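# Close the sandwich press lid and release it

## Task

Shut the sandwich press and then release it, with every other object left upright and nothing knocked over or off the table.

## Robot and tools

Robot: two arms on a table. left_arm (base near x -0.022, y +0.303, z 0) carries a left hand; right_arm (base near x -0.010, y -0.241, z 0) carries a right hand. The left hand is the mirror image of the right one. Cameras: cam_high (fixed, behind and above), cam_left_wrist and cam_right_wrist, each 672x504 pixels. A two-camera stand is fixed to the floor behind the arms.

Scene frame: origin at table-top height, halfway between the arms' nominal bases; +x points out over the table, +z up, and left_arm sits on the +y side (image sides do not follow these names). Results give each hand point's end_effector_position in metres and end_effector_quat_wxyz in this frame; expect errors of a few centimetres, more at long reach.

Hand point: a spot fixed to the palm, 0.15 m out from the wrist flange along the fingers and 0.05 m in front of the palm. Its +z runs along straight fingers, +y leaves the palm face, +x crosses the palm away from the thumb on the right hand (toward the thumb on the left hand). Straight fingers extend 0.06 to 0.07 m past the point and lie 0.06 m behind it along -y. A bracket on the little-finger side of the wrist can strike things.

execute_actions(actions, cameras): actions is a list of actions; each action is a list of up to 15 rows, one row per 1/30 s control step; a short list repeats its last row to fill 15 steps. Every row is one flat list of 28 numbers, each in [-1, 1], covering both arms even if only one moves: left dx, dy, dz, rx, ry, rz, then left little, ring, middle, index, thumb_bend, thumb_turn, force_limit, speed, then the same 14 for the right arm. dx..rz are offsets, not poses: along scene-frame axes, measured from that arm's Hand target as it stood when the action began (every row of an action counts from that same start, so repeating an offset in a new action moves further). Scale: 1.0 = 0.6 m or 180 degrees; rx, ry, rz form one rotation vector, turning about the Hand target's position. Six zeros re-request the current Hand target. cameras: list of names, ["all"], or []; by default images come only with an empty actions list.

Hand numbers: finger and thumb targets are absolute positions, +1 open/straight, -1 closed; thumb_turn +1 beside the palm, -1 across in front of it. force_limit maps -1 to about 0 N and +1 to 10 N at the fingertip (15 N for the two thumb motors). speed rises from nearly zero at -1 to full at +0.48 and stays full above. For a soft grip use speed -0.94 or lower. To keep a hand unchanged, resend the eight numbers of its last executed row; if none was sent yet this scene, send its hand_measured six plus hand_force_limit and hand_speed. A motor only starts when its target changes by at least 0.002.

move(target, speed, blend, blocking, cameras): target is one 28-number row or a list of up to 15 such rows; all offsets in every row count from the same current Hand targets, not from the previous row. speed is top path speed in m/s, 0.002 to 4.3, default 0.25 (rotation limited to twice that in rad/s), one value or one per target. blend, in metres, rounds corners in a list; 0 stops at each. Paths run straight, do not avoid obstacles, last at least 0.5 s and are cut off after 10 s. blocking=false returns after about 0.5 s while motion continues. Result adds a move: line saying how it ended (done, off_target, moving, held, fault) and limits=paced or limits=held.

wait(seconds): 0 to 10 s, arms hold their last command. stop(): brakes a running move. zoom_image(camera, region): region [x0, y0, x1, y1] pixels from the image's top-left, at most 504 wide and high, on a camera in the latest images. show_instructions(): shows reference pages. finished_scene(scene): ends the current scene, given its number; cannot be undone.

Readings: Hand target is your last commanded pose after clipping; the hand often rests 1 to 3 cm (sometimes 5) short of it, usually lower, without any contact. Orientation commands are clipped to within 40 degrees of the measured one per step. hand_measured, hand_stopped_by (moving, target, force, stalled, fault) and hand_load_n list six values in motor order; load is positive when something pushes a finger open. Joint torques include the arm's own weight. Joint velocities may read within noise.

Cautions: move slowly near the press and other objects; faster contact hits harder, and aiming further past the contact presses harder. To stop pressing, command the target back beyond the hand point. Release the lid only once it is at rest; do not drop it or let it slam. Never knock objects over or off the table. Keep the two arms and hands apart; gripping the other hand counts as pressing between them. Avoid passing close to an arm's own base. Holding loads, stretched reach or pushing at an unreachable pose heats motors: MOTOR HOT appears at 85 °C and at 100 °C the arm drops for a while. Loose objects may occasionally be nudged by the scene.

Each tool is called after "Request:" in YAML: its name, and indented under it one key for each argument.

Reference images:

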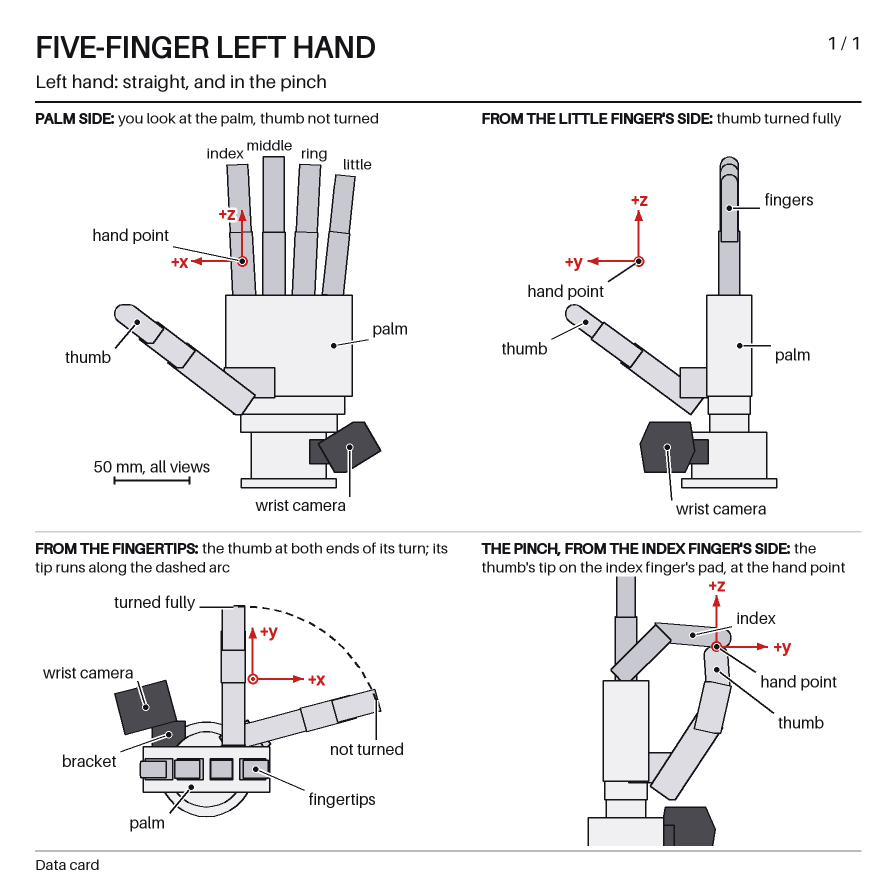

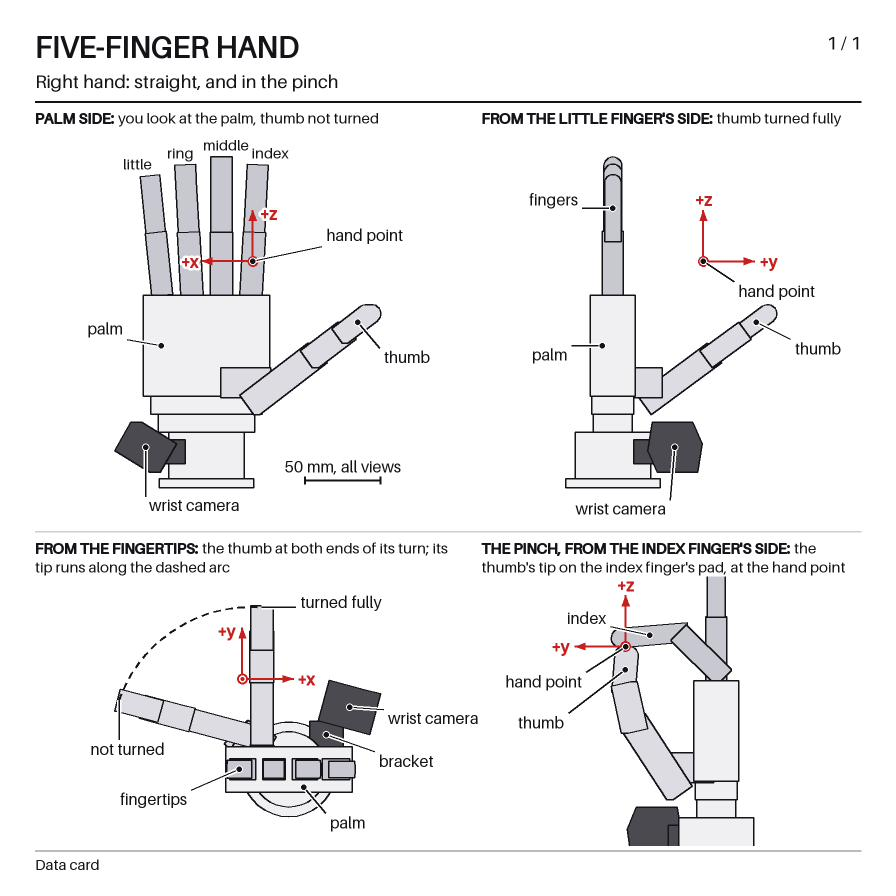

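## Session

Request:
execute_actions:
  actions: []

Scene clock: 0.00 s.
left_arm: end_effector_position=(+0.4239, +0.4633, +0.2538) hand_measured=(+1.000, +1.000, +1.000, +1.000, +1.000, +1.000) hand_load_n=(+0.0, +0.0, +0.0, +0.0, +0.0, +0.0) hand_stopped_by=(target, target, target, target, target, target) hand_force_limit=0.00 hand_speed=-0.80 end_effector_quat_wxyz=(+0.542, -0.221, +0.774, -0.240) | right_arm: end_effector_position=(+0.4169, -0.4637, +0.1276) hand_measured=(+1.000, +1.000, +1.000, +1.000, +1.000, +1.000) hand_load_n=(+0.0, +0.0, +0.0, +0.0, +0.0, +0.0) hand_stopped_by=(target, target, target, target, target, target) hand_force_limit=0.00 hand_speed=-0.80 end_effector_quat_wxyz=(+0.047, -0.115, +0.991, +0.058)
Joint positions: left_arm=[0.54 1.009 0.773 -0.137 0.625 1.101] | right_arm=[-0.663 1.706 1.407 -1.286 -0.148 0.672]
Joint velocities: within noise
Joint torques (N m): no reading
Motor temperatures (°C): left_arm=[28 26 29 32 29 30] | right_arm=[24 29 23 24 26 30]
Heat: left arm: hottest wrist pitch 32 °C; right arm: hottest wrist roll 30 °C.
Hand target: left_arm +0.4303, +0.4670, +0.2747; +0.558, -0.211, +0.767, -0.236 | right_arm +0.4235, -0.4689, +0.1350; +0.055, -0.116, +0.991, +0.050

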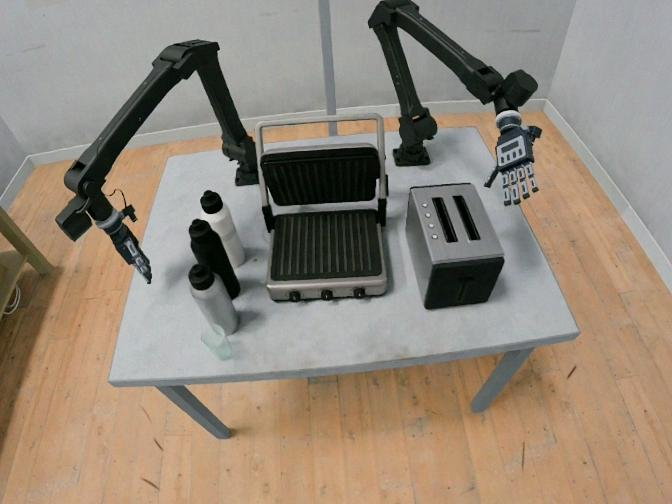

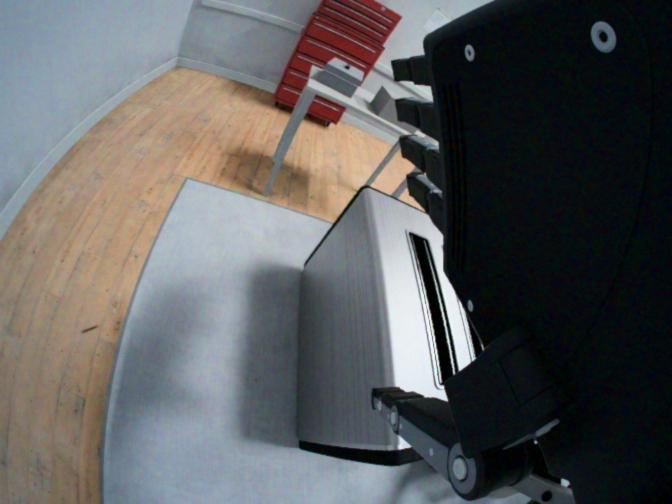

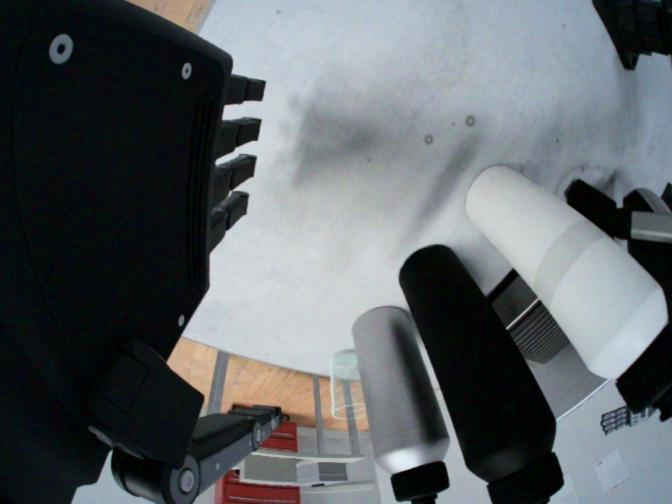

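Request:
zoom_image:
  camera: "cam_high"
  region: [240, 90, 420, 225]

Request:
zoom_image:
  camera: "cam_high"
  region: [180, 180, 520, 380]

Request:
zoom_image:
  camera: "cam_right_wrist"
  region: [420, 120, 672, 460]

Scaled by 2.800 from the camera's 672x504 image, which has a finer 960x720 frame.

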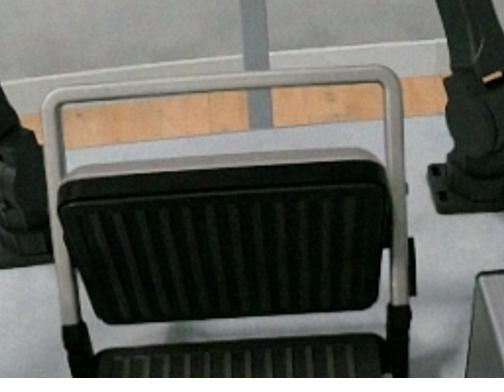

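Scaled by 1.482 from the camera's 672x504 image, which has a finer 960x720 frame.

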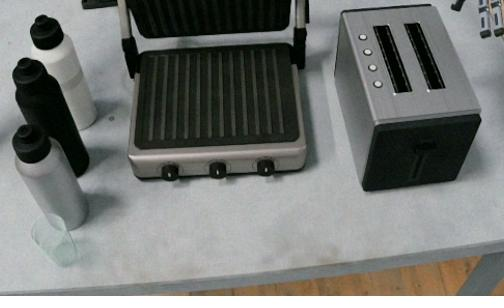

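Scaled by 1.482 from the camera's 672x504 image, which has a finer 960x720 frame.

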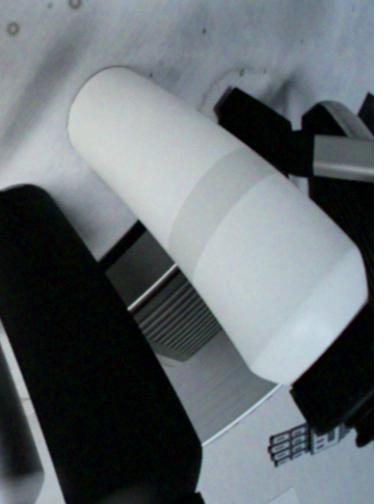

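Request:
move:
  target:
    - [-0.217,-0.112,0.292,-0.08,0.06,0.03,1,1,1,1,1,-1,0,0,0,0,0,0,0,0,1,1,1,1,1,1,0,-0.8]
    - [-0.467,-0.695,0.375,-0.225,0.174,0.096,1,1,1,1,1,-1,0,0,0,0,0,0,0,0,1,1,1,1,1,1,0,-0.8]
  blend: [0.05,0]
  speed: 0.25
  cameras: ["all"]

Scene clock: 7.03 s.
left_arm: end_effector_position=(+0.1521, +0.0539, +0.4799) hand_measured=(+1.000, +1.000, +1.000, +1.000, +1.000, -1.000) hand_load_n=(+0.0, +0.0, +0.0, +0.0, +0.0, +0.0) hand_stopped_by=(target, target, target, target, target, target) hand_force_limit=0.00 hand_speed=0.00 end_effector_quat_wxyz=(+0.265, -0.548, +0.728, -0.315) | right_arm: end_effector_position=(+0.4169, -0.4637, +0.1276) hand_measured=(+1.000, +1.000, +1.000, +1.000, +1.000, +1.000) hand_load_n=(+0.0, +0.0, +0.0, +0.0, +0.0, +0.0) hand_stopped_by=(target, target, target, target, target, target) hand_force_limit=0.00 hand_speed=-0.80 end_effector_quat_wxyz=(+0.047, -0.115, +0.991, +0.058)
Joint positions: left_arm=[-1.176 0.988 1.644 -1.655 -0.666 -0.712] | right_arm=[-0.663 1.706 1.407 -1.286 -0.148 0.672]
Joint torques (N m): left_arm=[-3.08 -1.44 11.34 1.35 -0.76 -0.21] | right_arm=[-0.85 -12.81 9.76 0.54 -0.12 -0.01]
Heat: left arm: hottest wrist pitch 32 °C; right arm: hottest wrist roll 30 °C.
Hand target: left_arm +0.1501, +0.0501, +0.4999; +0.258, -0.552, +0.719, -0.335 | right_arm +0.4235, -0.4689, +0.1350; +0.055, -0.116, +0.991, +0.050
Off the commanded pose: left_arm 0.020 m, 3 deg | right_arm 0.011 m, 1 deg.
move: off_target (left_arm, right_arm)
camera_calibration:
cam_left_wrist: T_world_to_cam=[[0.53984, -0.417789, 0.73077, -0.415333], [-0.733994, -0.65864, 0.16567, 0.0625356], [0.4121, -0.625816, -0.662215, 0.402295], [0, 0, 0, 1]] pos_world=[0.104328, 0.119429, 0.559558]

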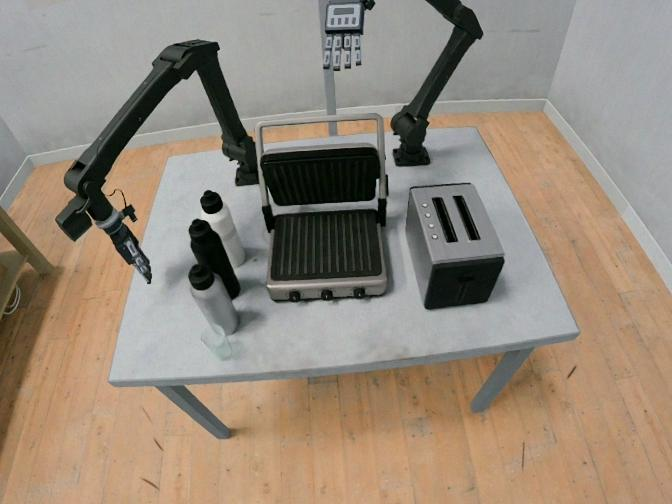

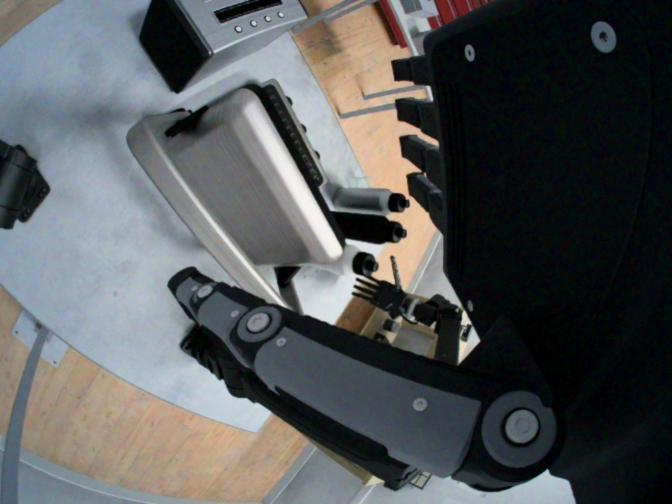

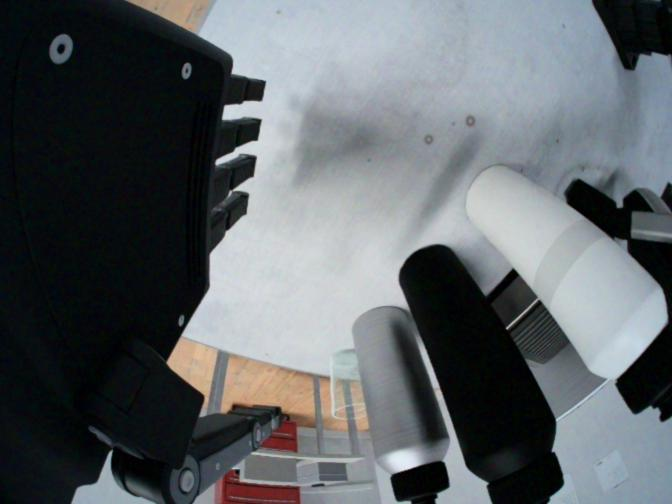

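Request:
zoom_image:
  camera: "cam_left_wrist"
  region: [110, 60, 420, 340]

Scaled by 1.626 from the camera's 672x504 image, which has a finer 960x720 frame.

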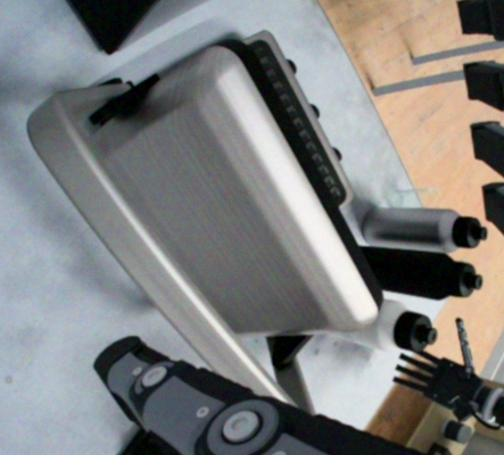

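Request:
move:
  target: [-0.065,-0.1035,-0.203,0.0432,0.161,0,1,1,1,1,1,-1,0,0,0,0,0,0,0,0,1,1,1,1,1,1,0,-0.8]
  speed: 0.2
  cameras: ["all"]

Scene clock: 10.70 s.
left_arm: end_effector_position=(+0.1087, -0.0139, +0.3770) hand_measured=(+1.000, +1.000, +1.000, +1.000, +1.000, -1.000) hand_load_n=(+0.0, +0.0, +0.0, +0.0, +0.0, +0.0) hand_stopped_by=(target, target, target, target, target, target) hand_force_limit=0.00 hand_speed=0.00 end_effector_quat_wxyz=(+0.098, -0.584, +0.789, -0.165) | right_arm: end_effector_position=(+0.4169, -0.4637, +0.1276) hand_measured=(+1.000, +1.000, +1.000, +1.000, +1.000, +1.000) hand_load_n=(+0.0, +0.0, +0.0, +0.0, +0.0, +0.0) hand_stopped_by=(target, target, target, target, target, target) hand_force_limit=0.00 hand_speed=-0.80 end_effector_quat_wxyz=(+0.047, -0.115, +0.991, +0.058)
Joint positions: left_arm=[-1.121 1.146 1.537 -1.671 -0.257 -0.806] | right_arm=[-0.663 1.706 1.407 -1.286 -0.148 0.672]
Joint torques (N m): left_arm=[-1.38 -5.3 7.86 0.85 -0.14 -0.18] | right_arm=[-0.97 -12.75 9.77 0.53 -0.13 -0.01]
Heat: left arm: hottest wrist pitch 32 °C; right arm: hottest wrist roll 30 °C.
Hand target: left_arm +0.1111, -0.0121, +0.3780; +0.106, -0.599, +0.781, -0.137 | right_arm +0.4235, -0.4689, +0.1350; +0.055, -0.116, +0.991, +0.050
Off the commanded pose: left_arm 0.003 m, 4 deg | right_arm 0.011 m, 1 deg.
joint sent to its limit (left arm) — joint 4 (wrist pitch), lower limit. The joint targets are off in orientation, not in position.
move: off_target (left_arm, right_arm)
camera_calibration:
cam_left_wrist: T_world_to_cam=[[0.788117, -0.476169, 0.390046, -0.244354], [-0.614296, -0.648507, 0.449533, -0.116735], [0.0388939, -0.593888, -0.803607, 0.403858], [0, 0, 0, 1]] pos_world=[0.105163, 0.0477895, 0.472329]

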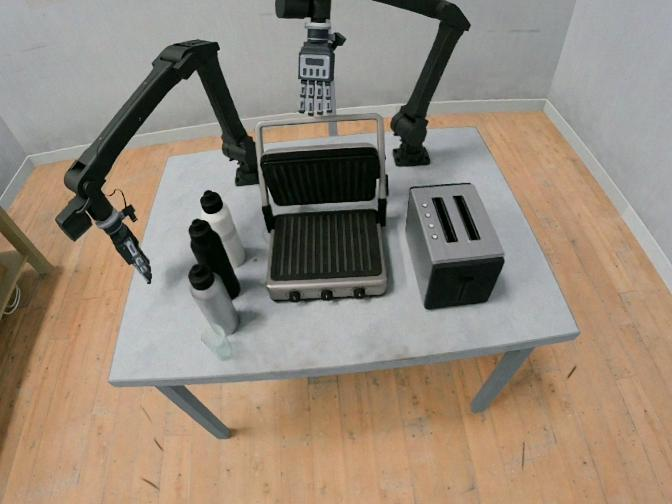

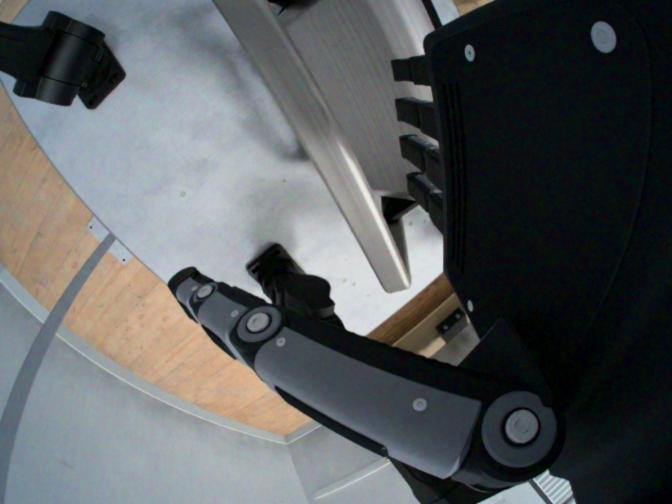

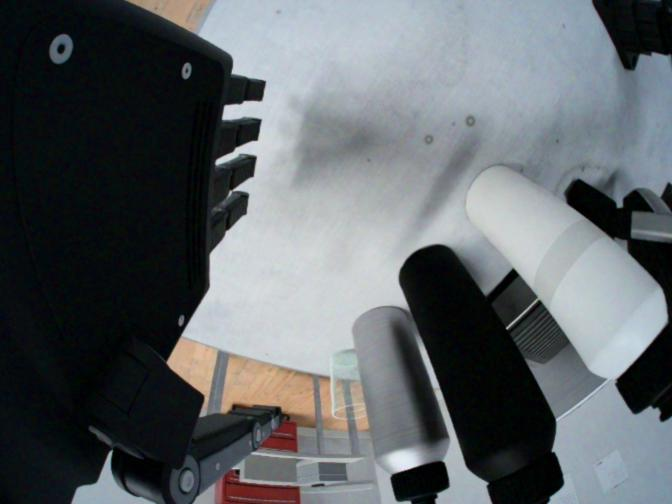

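Request:
move:
  target: [0.047,-0.012,-0.172,-0.0072,-0.0268,0,1,1,1,1,1,-1,0,0,0,0,0,0,0,0,1,1,1,1,1,1,0,-0.8]
  speed: 0.1
  cameras: ["cam_high","cam_left_wrist"]

Request:
zoom_image:
  camera: "cam_high"
  region: [240, 60, 420, 195]

Scene clock: 13.23 s.
left_arm: end_effector_position=(+0.1348, -0.0211, +0.2702) hand_measured=(+1.000, +1.000, +1.000, +1.000, +1.000, -1.000) hand_load_n=(+0.0, +0.0, +0.0, +0.0, +0.0, +0.0) hand_stopped_by=(target, target, target, target, target, target) hand_force_limit=0.00 hand_speed=0.00 end_effector_quat_wxyz=(+0.132, -0.594, +0.777, -0.161) | right_arm: end_effector_position=(+0.4169, -0.4637, +0.1276) hand_measured=(+1.000, +1.000, +1.000, +1.000, +1.000, +1.000) hand_load_n=(+0.0, +0.0, +0.0, +0.0, +0.0, +0.0) hand_stopped_by=(target, target, target, target, target, target) hand_force_limit=0.00 hand_speed=-0.80 end_effector_quat_wxyz=(+0.047, -0.115, +0.991, +0.058)
Joint positions: left_arm=[-1.099 1.133 1.242 -1.405 -0.32 -0.807] | right_arm=[-0.663 1.706 1.407 -1.286 -0.148 0.672]
Joint torques (N m): left_arm=[-1.26 -6.83 8.12 1.72 -0.48 0.08] | right_arm=[-0.91 -12.81 9.77 0.54 -0.12 -0.01]
Heat: left arm: hottest wrist pitch 32 °C; right arm: hottest wrist roll 30 °C.
Hand target: left_arm +0.1392, -0.0194, +0.2748; +0.132, -0.594, +0.775, -0.171 | right_arm +0.4235, -0.4689, +0.1350; +0.055, -0.116, +0.991, +0.050
Off the commanded pose: left_arm 0.007 m, 1 deg | right_arm 0.011 m, 1 deg.
move: off_target (right_arm)
camera_calibration:
cam_left_wrist: T_world_to_cam=[[0.788216, -0.460572, 0.408154, -0.231235], [-0.607141, -0.690284, 0.393558, -0.0440896], [0.10048, -0.558016, -0.823725, 0.310649], [0, 0, 0, 1]] pos_world=[0.12428, 0.0364123, 0.367621]
Images, in order (width x height): cam_high 672x504, cam_left_wrist 672x504.

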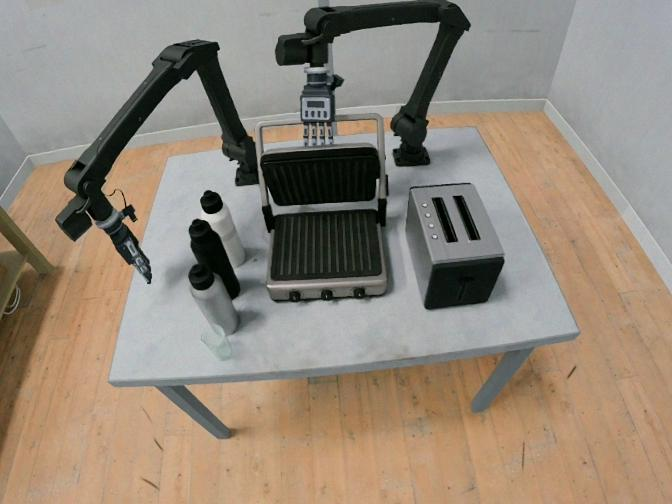

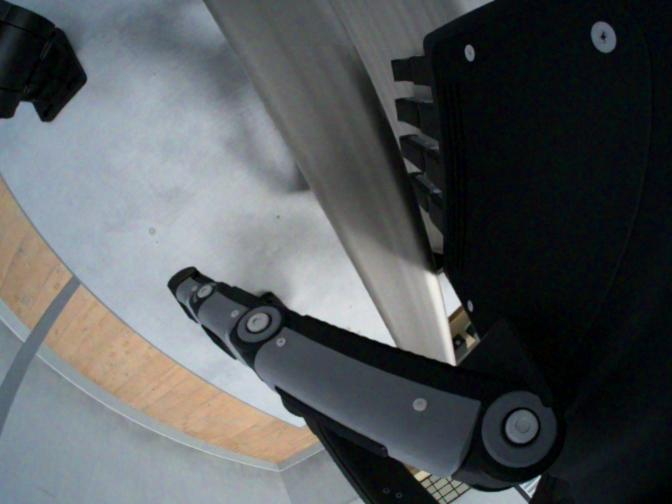

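Scaled by 2.800 from the camera's 672x504 image, which has a finer 960x720 frame.

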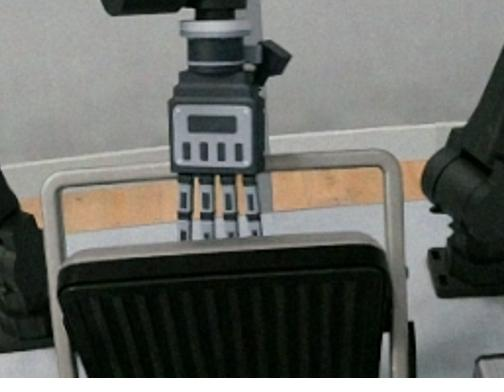

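Request:
move:
  target:
    - [0.006,0,-0.016,0,0,0,1,1,1,1,1,-1,0,0,0,0,0,0,0,0,1,1,1,1,1,1,0,-0.8]
    - [0.006,0,-0.016,0,0,0,-0.1,-0.1,-0.1,-0.1,0.3,-1,-0.4,-0.4,0,0,0,0,0,0,1,1,1,1,1,1,0,-0.8]
  speed: 0.1
  cameras: ["cam_high","cam_left_wrist"]

Request:
zoom_image:
  camera: "cam_high"
  region: [240, 60, 420, 195]

Scene clock: 15.50 s.
left_arm: end_effector_position=(+0.1389, -0.0213, +0.2620) hand_measured=(-0.100, -0.100, -0.100, -0.100, +0.300, -1.000) hand_load_n=(+0.0, +0.0, +0.0, +0.0, +0.0, +0.0) hand_stopped_by=(target, target, target, target, target, target) hand_force_limit=-0.40 hand_speed=-0.40 end_effector_quat_wxyz=(+0.132, -0.595, +0.776, -0.163) | right_arm: end_effector_position=(+0.4169, -0.4637, +0.1276) hand_measured=(+1.000, +1.000, +1.000, +1.000, +1.000, +1.000) hand_load_n=(+0.0, +0.0, +0.0, +0.0, +0.0, +0.0) hand_stopped_by=(target, target, target, target, target, target) hand_force_limit=0.00 hand_speed=-0.80 end_effector_quat_wxyz=(+0.047, -0.115, +0.991, +0.058)
Joint positions: left_arm=[-1.089 1.132 1.218 -1.376 -0.32 -0.801] | right_arm=[-0.663 1.706 1.407 -1.286 -0.148 0.672]
Joint torques (N m): left_arm=[-1.14 -6.59 8.01 1.72 -0.32 0.11] | right_arm=[-0.79 -12.57 9.77 0.54 -0.13 0]
Heat: left arm: hottest wrist pitch 32 °C; right arm: hottest wrist roll 30 °C.
Hand target: left_arm +0.1429, -0.0193, +0.2652; +0.132, -0.594, +0.774, -0.171 | right_arm +0.4235, -0.4689, +0.1350; +0.055, -0.116, +0.991, +0.050
Off the commanded pose: left_arm 0.005 m, 1 deg | right_arm 0.011 m, 1 deg.
move: off_target (right_arm)
camera_calibration:
cam_left_wrist: T_world_to_cam=[[0.788435, -0.455846, 0.413007, -0.232426], [-0.605955, -0.691041, 0.394056, -0.0388513], [0.105776, -0.560951, -0.821063, 0.301833], [0, 0, 0, 1]] pos_world=[0.127784, 0.0365157, 0.359127]
Images, in order (width x height): cam_high 672x504, cam_left_wrist 672x504.

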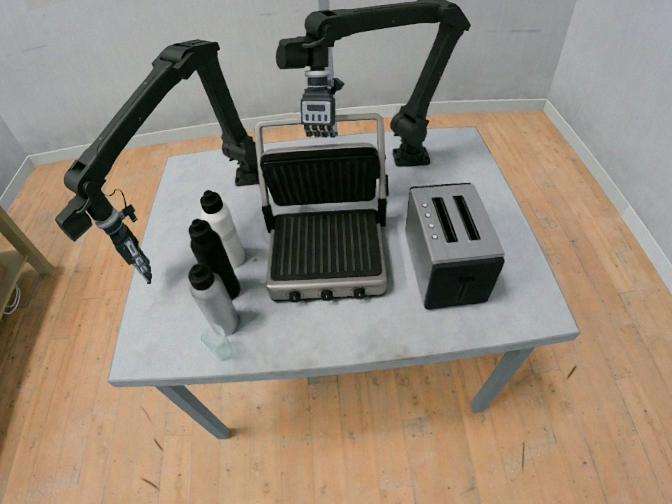

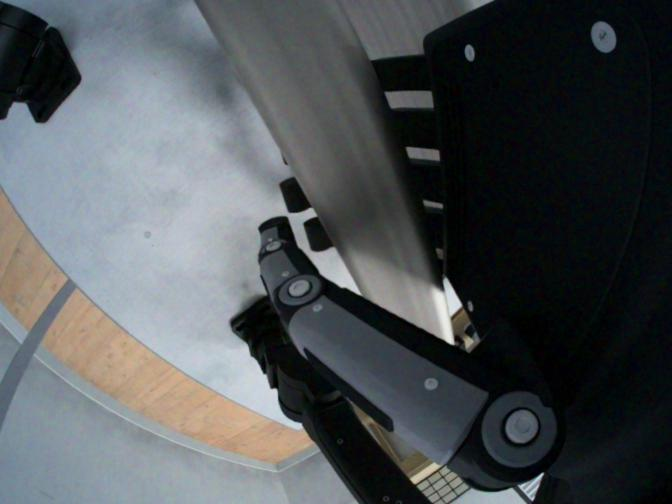

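Scaled by 2.800 from the camera's 672x504 image, which has a finer 960x720 frame.

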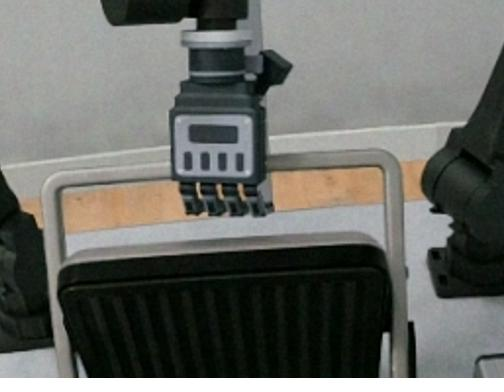

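Request:
move:
  target:
    - [0.046,0,0.036,0,0,0,-0.1,-0.1,-0.1,-0.1,0.3,-1,-0.4,-0.4,0,0,0,0,0,0,1,1,1,1,1,1,0,-0.8]
    - [0.092,0,0.067,0,0,0,-0.1,-0.1,-0.1,-0.1,0.3,-1,-0.4,-0.4,0,0,0,0,0,0,1,1,1,1,1,1,0,-0.8]
  speed: 0.08
  blend: [0.02,0]
  cameras: ["cam_high","cam_left_wrist"]

Request:
zoom_image:
  camera: "cam_high"
  region: [240, 60, 420, 195]

Scene clock: 17.67 s.
left_arm: end_effector_position=(+0.1801, -0.0125, +0.2815) hand_measured=(-0.100, -0.100, -0.100, -0.100, +0.300, -1.000) hand_load_n=(+0.0, +0.0, +0.0, +0.0, +1.5, +1.5) hand_stopped_by=(target, target, target, target, target, target) hand_force_limit=-0.40 hand_speed=-0.40 end_effector_quat_wxyz=(+0.127, -0.592, +0.782, -0.148) | right_arm: end_effector_position=(+0.4169, -0.4637, +0.1276) hand_measured=(+1.000, +1.000, +1.000, +1.000, +1.000, +1.000) hand_load_n=(+0.0, +0.0, +0.0, +0.0, +0.0, +0.0) hand_stopped_by=(target, target, target, target, target, target) hand_force_limit=0.00 hand_speed=-0.80 end_effector_quat_wxyz=(+0.047, -0.115, +0.991, +0.058)
Joint positions: left_arm=[-0.96 1.186 1.314 -1.408 -0.268 -0.666] | right_arm=[-0.663 1.706 1.407 -1.286 -0.148 0.672]
Joint torques (N m): left_arm=[-0.32 -5.6 13.68 1.25 -0.65 0.17] | right_arm=[-0.97 -12.69 9.76 0.51 -0.13 -0.01]
Heat: left arm: hottest wrist pitch 31 °C; right arm: hottest wrist roll 30 °C.
Hand target: left_arm +0.1980, -0.0194, +0.3053; +0.132, -0.594, +0.775, -0.171 | right_arm +0.4235, -0.4689, +0.1350; +0.055, -0.116, +0.991, +0.050
Off the commanded pose: left_arm 0.031 m, 3 deg | right_arm 0.011 m, 1 deg.
move: off_target (left_arm, right_arm); blend cut to 0.0166 m at target 1
camera_calibration:
cam_left_wrist: T_world_to_cam=[[0.795071, -0.470828, 0.38234, -0.261675], [-0.601453, -0.693337, 0.396911, -0.01703], [0.0782144, -0.545532, -0.834433, 0.327398], [0, 0, 0, 1]] pos_world=[0.1722, 0.0435945, 0.38]
Images, in order (width x height): cam_high 672x504, cam_left_wrist 672x504.

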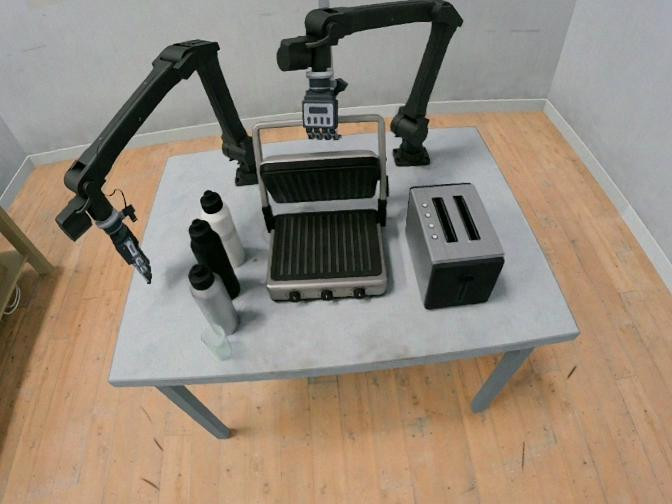

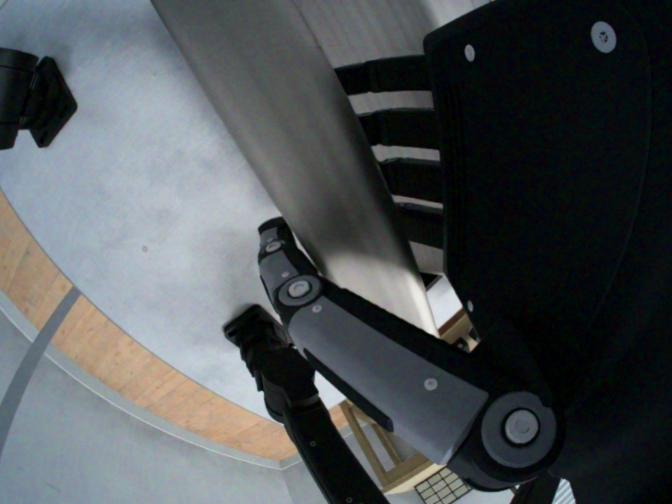

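Scaled by 2.800 from the camera's 672x504 image, which has a finer 960x720 frame.

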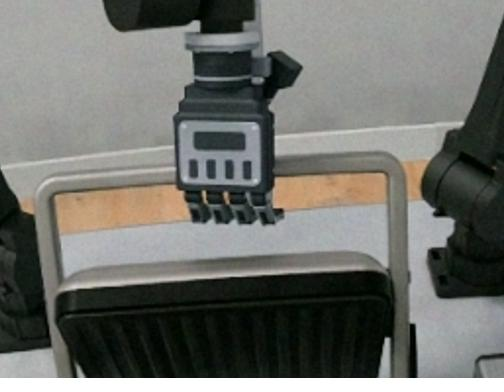

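Request:
move:
  target:
    - [0.1,0,0.04,0,0,0,-0.1,-0.1,-0.1,-0.1,0.3,-1,-0.4,-0.4,0,0,0,0,0,0,1,1,1,1,1,1,0,-0.8]
  speed: 0.08
  cameras: ["cam_high","cam_left_wrist"]

Request:
zoom_image:
  camera: "cam_high"
  region: [240, 60, 420, 195]

Scene clock: 19.67 s.
left_arm: end_effector_position=(+0.2459, -0.0141, +0.3069) hand_measured=(-0.100, -0.100, -0.100, -0.100, +0.300, -1.000) hand_load_n=(+0.0, +0.0, +0.5, +0.0, +0.5, +0.0) hand_stopped_by=(target, target, target, target, target, target) hand_force_limit=-0.40 hand_speed=-0.40 end_effector_quat_wxyz=(+0.129, -0.596, +0.778, -0.151) | right_arm: end_effector_position=(+0.4169, -0.4637, +0.1276) hand_measured=(+1.000, +1.000, +1.000, +1.000, +1.000, +1.000) hand_load_n=(+0.0, +0.0, +0.0, +0.0, +0.0, +0.0) hand_stopped_by=(target, target, target, target, target, target) hand_force_limit=0.00 hand_speed=-0.80 end_effector_quat_wxyz=(+0.047, -0.115, +0.991, +0.058)
Joint positions: left_arm=[-0.822 1.292 1.468 -1.418 -0.232 -0.539] | right_arm=[-0.663 1.706 1.407 -1.286 -0.148 0.672]
Joint torques (N m): left_arm=[-1.14 -7.59 13.35 0.98 -0.2 0.14] | right_arm=[-0.97 -12.63 9.77 0.54 -0.12 0]
Heat: left arm: hottest wrist pitch 31 °C; right arm: hottest wrist roll 30 °C.
Hand target: left_arm +0.2580, -0.0194, +0.3294; +0.132, -0.594, +0.775, -0.171 | right_arm +0.4235, -0.4689, +0.1350; +0.055, -0.116, +0.991, +0.050
Off the commanded pose: left_arm 0.026 m, 2 deg | right_arm 0.011 m, 1 deg.
move: off_target (left_arm, right_arm)
camera_calibration:
cam_left_wrist: T_world_to_cam=[[0.796963, -0.46155, 0.389643, -0.327061], [-0.597332, -0.698011, 0.394937, 0.0108177], [0.0896919, -0.547496, -0.831987, 0.338994], [0, 0, 0, 1]] pos_world=[0.236712, 0.0421939, 0.405203]
Images, in order (width x height): cam_high 672x504, cam_left_wrist 672x504.

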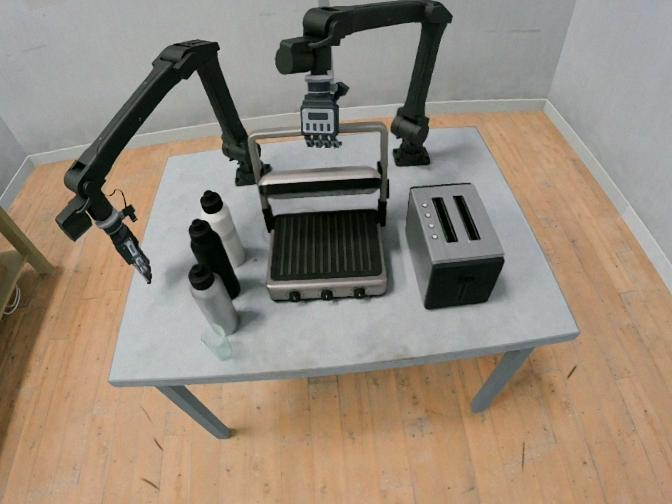

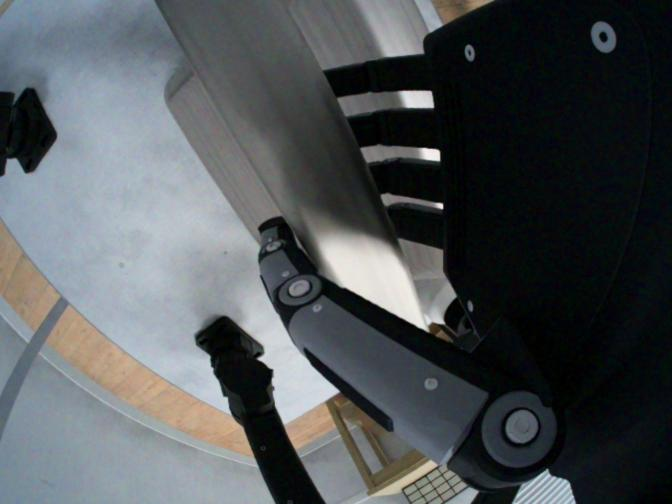

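Scaled by 2.800 from the camera's 672x504 image, which has a finer 960x720 frame.

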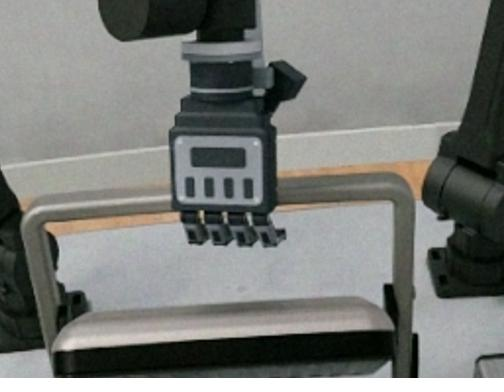

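Request:
move:
  target:
    - [0.075,0,0.012,0,0,0,-0.1,-0.1,-0.1,-0.1,0.3,-1,-0.4,-0.4,0,0,0,0,0,0,1,1,1,1,1,1,0,-0.8]
    - [0.148,0,0.008,0,0,0,-0.1,-0.1,-0.1,-0.1,0.3,-1,-0.4,-0.4,0,0,0,0,0,0,1,1,1,1,1,1,0,-0.8]
  speed: 0.08
  blend: [0.02,0]
  cameras: ["cam_high","cam_left_wrist"]

Request:
zoom_image:
  camera: "cam_high"
  region: [240, 80, 420, 215]

Scene clock: 22.03 s.
left_arm: end_effector_position=(+0.3380, -0.0128, +0.3034) hand_measured=(-0.100, -0.100, -0.100, -0.100, +0.300, -1.000) hand_load_n=(+0.0, +0.5, +0.0, +1.0, +0.0, +0.0) hand_stopped_by=(target, target, target, target, target, target) hand_force_limit=-0.40 hand_speed=-0.40 end_effector_quat_wxyz=(+0.128, -0.603, +0.775, -0.139) | right_arm: end_effector_position=(+0.4169, -0.4637, +0.1276) hand_measured=(+1.000, +1.000, +1.000, +1.000, +1.000, +1.000) hand_load_n=(+0.0, +0.0, +0.0, +0.0, +0.0, +0.0) hand_stopped_by=(target, target, target, target, target, target) hand_force_limit=0.00 hand_speed=-0.80 end_effector_quat_wxyz=(+0.047, -0.115, +0.991, +0.058)
Joint positions: left_arm=[-0.668 1.471 1.637 -1.402 -0.187 -0.409] | right_arm=[-0.663 1.706 1.407 -1.286 -0.148 0.672]
Joint torques (N m): left_arm=[-1.85 -11.75 13.72 1.17 0.26 0.23] | right_arm=[-0.85 -12.75 9.76 0.53 -0.13 0]
Heat: left arm: hottest elbow 31 °C; right arm: hottest wrist roll 30 °C.
Hand target: left_arm +0.3468, -0.0193, +0.3343; +0.132, -0.594, +0.775, -0.171 | right_arm +0.4235, -0.4689, +0.1350; +0.055, -0.116, +0.991, +0.050
Off the commanded pose: left_arm 0.033 m, 4 deg | right_arm 0.011 m, 1 deg.
move: off_target (left_arm, right_arm)
camera_calibration:
cam_left_wrist: T_world_to_cam=[[0.811692, -0.45212, 0.369789, -0.397371], [-0.577759, -0.714426, 0.394702, 0.0613674], [0.0857346, -0.534025, -0.841111, 0.332726], [0, 0, 0, 1]] pos_world=[0.329473, 0.0418672, 0.402581]
Images, in order (width x height): cam_high 672x504, cam_left_wrist 672x504.

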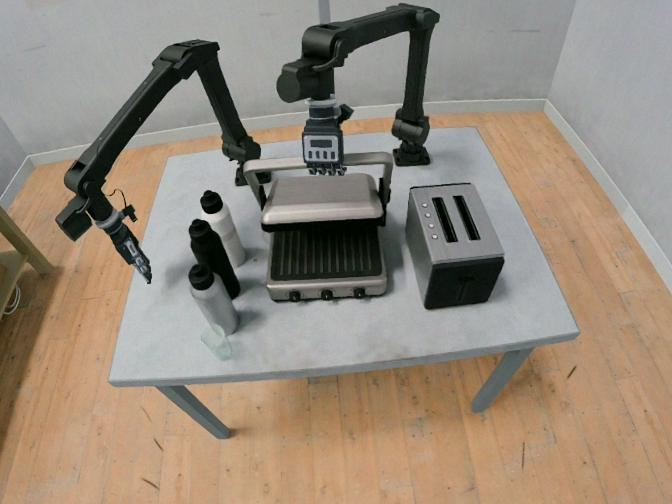

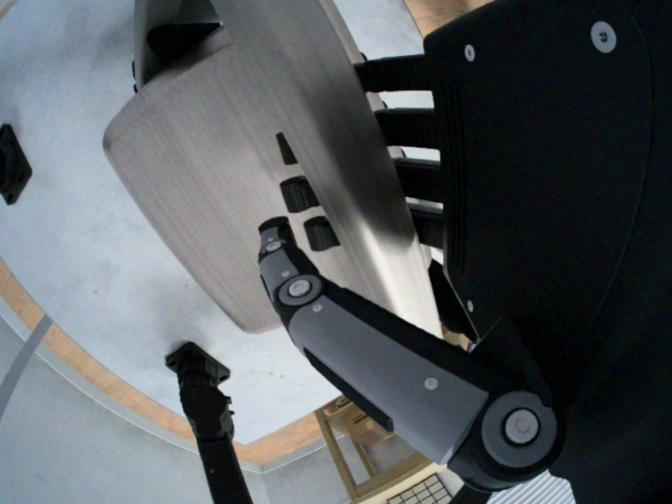

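Scaled by 2.800 from the camera's 672x504 image, which has a finer 960x720 frame.

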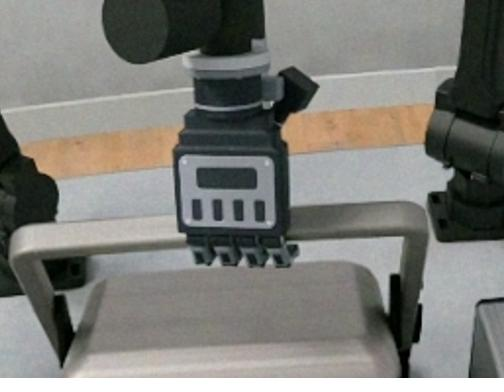

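Request:
move:
  target:
    - [0.075,0,-0.03,0,0,0,-0.1,-0.1,-0.1,-0.1,0.3,-1,-0.4,-0.4,0,0,0,0,0,0,1,1,1,1,1,1,0,-0.8]
  speed: 0.08
  cameras: ["cam_high","cam_left_wrist"]

Request:
zoom_image:
  camera: "cam_high"
  region: [240, 100, 420, 235]

Scene clock: 23.73 s.
left_arm: end_effector_position=(+0.3850, -0.0131, +0.2817) hand_measured=(-0.100, -0.100, -0.100, -0.100, +0.300, -1.000) hand_load_n=(+0.0, +0.0, +0.0, +1.5, +0.0, +0.0) hand_stopped_by=(target, target, target, target, target, target) hand_force_limit=-0.40 hand_speed=-0.40 end_effector_quat_wxyz=(+0.127, -0.606, +0.773, -0.139) | right_arm: end_effector_position=(+0.4169, -0.4637, +0.1276) hand_measured=(+1.000, +1.000, +1.000, +1.000, +1.000, +1.000) hand_load_n=(+0.0, +0.0, +0.0, +0.0, +0.0, +0.0) hand_stopped_by=(target, target, target, target, target, target) hand_force_limit=0.00 hand_speed=-0.80 end_effector_quat_wxyz=(+0.047, -0.115, +0.991, +0.058)
Joint positions: left_arm=[-0.606 1.562 1.68 -1.348 -0.165 -0.356] | right_arm=[-0.663 1.706 1.407 -1.286 -0.148 0.672]
Joint torques (N m): left_arm=[-2.08 -13.92 13.76 0.91 0.34 0.19] | right_arm=[-0.85 -12.81 9.76 0.54 -0.13 -0.01]
Heat: left arm: hottest elbow 31 °C; right arm: hottest wrist roll 30 °C.
Hand target: left_arm +0.3919, -0.0193, +0.3161; +0.132, -0.594, +0.775, -0.171 | right_arm +0.4235, -0.4689, +0.1350; +0.055, -0.116, +0.991, +0.050
Off the commanded pose: left_arm 0.036 m, 4 deg | right_arm 0.011 m, 1 deg.
move: off_target (left_arm, right_arm)
camera_calibration:
cam_left_wrist: T_world_to_cam=[[0.815281, -0.446818, 0.368334, -0.428538], [-0.572568, -0.717045, 0.397507, 0.0939804], [0.0864985, -0.534976, -0.840427, 0.309841], [0, 0, 0, 1]] pos_world=[0.376388, 0.041667, 0.380886]
Images, in order (width x height): cam_high 672x504, cam_left_wrist 672x504.

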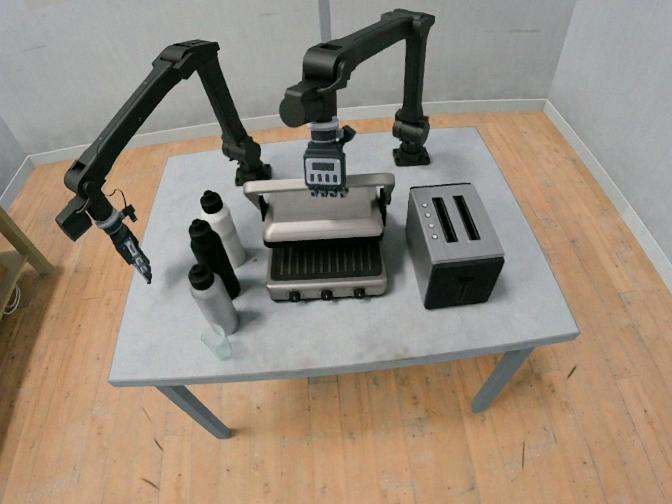

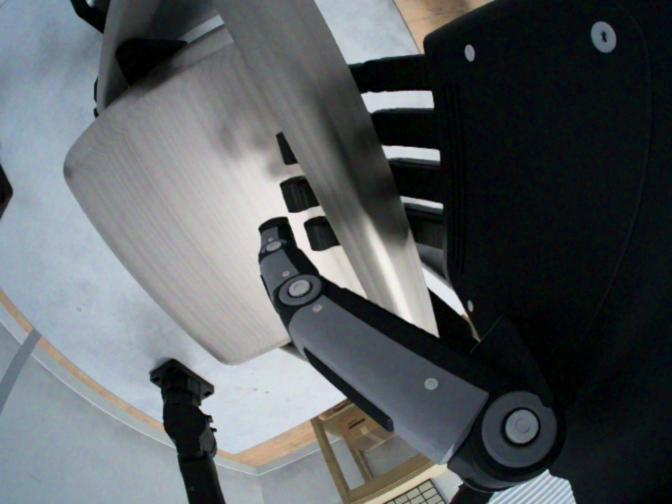

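Scaled by 2.800 from the camera's 672x504 image, which has a finer 960x720 frame.

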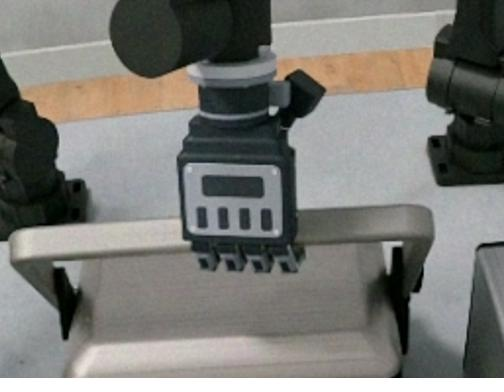

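Request:
move:
  target:
    - [0.04,0,-0.03,0,0,0,-0.1,-0.1,-0.1,-0.1,0.3,-1,-0.4,-0.4,0,0,0,0,0,0,1,1,1,1,1,1,0,-0.8]
    - [0.073,0,-0.068,0,0,0,-0.1,-0.1,-0.1,-0.1,0.3,-1,-0.4,-0.4,0,0,0,0,0,0,1,1,1,1,1,1,0,-0.8]
  speed: 0.08
  blend: [0.02,0]
  cameras: ["cam_high","cam_left_wrist"]

Request:
zoom_image:
  camera: "cam_high"
  region: [230, 140, 430, 310]

Scene clock: 25.37 s.
left_arm: end_effector_position=(+0.4335, -0.0128, +0.2403) hand_measured=(-0.100, -0.100, -0.100, -0.100, +0.300, -1.000) hand_load_n=(+0.0, +0.0, +0.0, +2.5, +0.0, +0.0) hand_stopped_by=(target, target, target, target, target, target) hand_force_limit=-0.40 hand_speed=-0.40 end_effector_quat_wxyz=(+0.129, -0.609, +0.770, -0.141) | right_arm: end_effector_position=(+0.4169, -0.4637, +0.1276) hand_measured=(+1.000, +1.000, +1.000, +1.000, +1.000, +1.000) hand_load_n=(+0.0, +0.0, +0.0, +0.0, +0.0, +0.0) hand_stopped_by=(target, target, target, target, target, target) hand_force_limit=0.00 hand_speed=-0.80 end_effector_quat_wxyz=(+0.047, -0.115, +0.991, +0.058)
Joint positions: left_arm=[-0.553 1.655 1.683 -1.244 -0.15 -0.313] | right_arm=[-0.663 1.706 1.407 -1.286 -0.148 0.672]
Joint torques (N m): left_arm=[-2.43 -16.56 12.68 0.65 0.53 0.24] | right_arm=[-1.03 -12.81 9.76 0.55 -0.13 -0.01]
Heat: left arm: hottest elbow 31 °C; right arm: hottest wrist roll 30 °C.
Hand target: left_arm +0.4356, -0.0193, +0.2753; +0.132, -0.594, +0.775, -0.171 | right_arm +0.4235, -0.4689, +0.1350; +0.055, -0.116, +0.991, +0.050
Off the commanded pose: left_arm 0.036 m, 4 deg | right_arm 0.011 m, 1 deg.
move: off_target (left_arm, right_arm); blend cut to 0.0151 m at target 1
camera_calibration:
cam_left_wrist: T_world_to_cam=[[0.816919, -0.438417, 0.374744, -0.454826], [-0.568744, -0.720254, 0.397195, 0.136881], [0.0957735, -0.53761, -0.837737, 0.266333], [0, 0, 0, 1]] pos_world=[0.423899, 0.0423688, 0.339192]
Images, in order (width x height): cam_high 672x504, cam_left_wrist 672x504.

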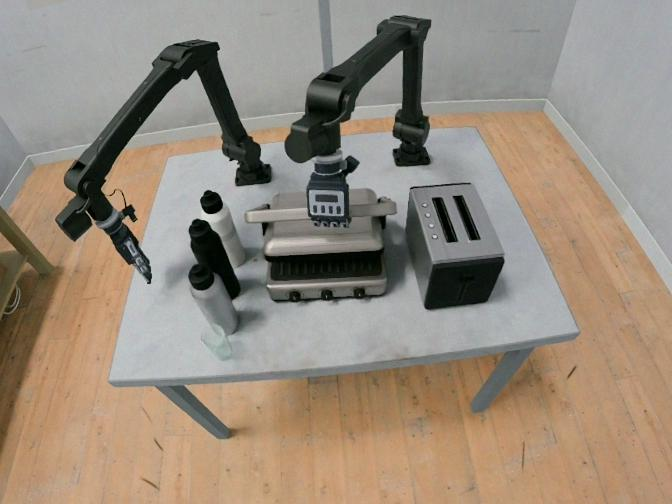

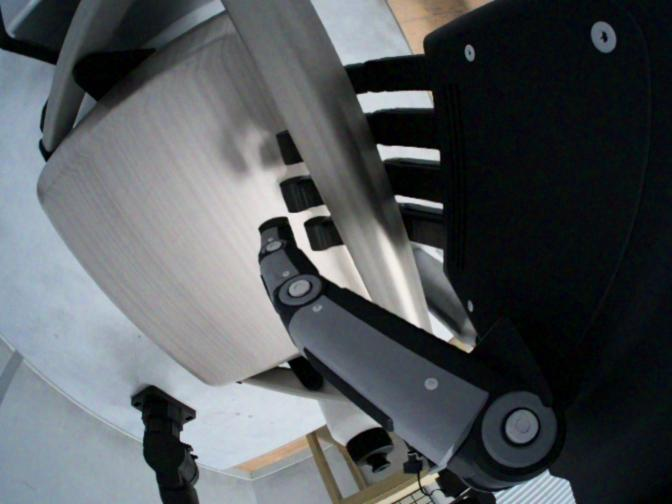

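Scaled by 2.520 from the camera's 672x504 image, which has a finer 960x720 frame.

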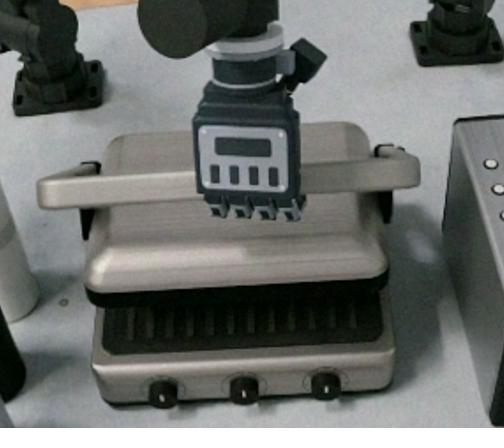

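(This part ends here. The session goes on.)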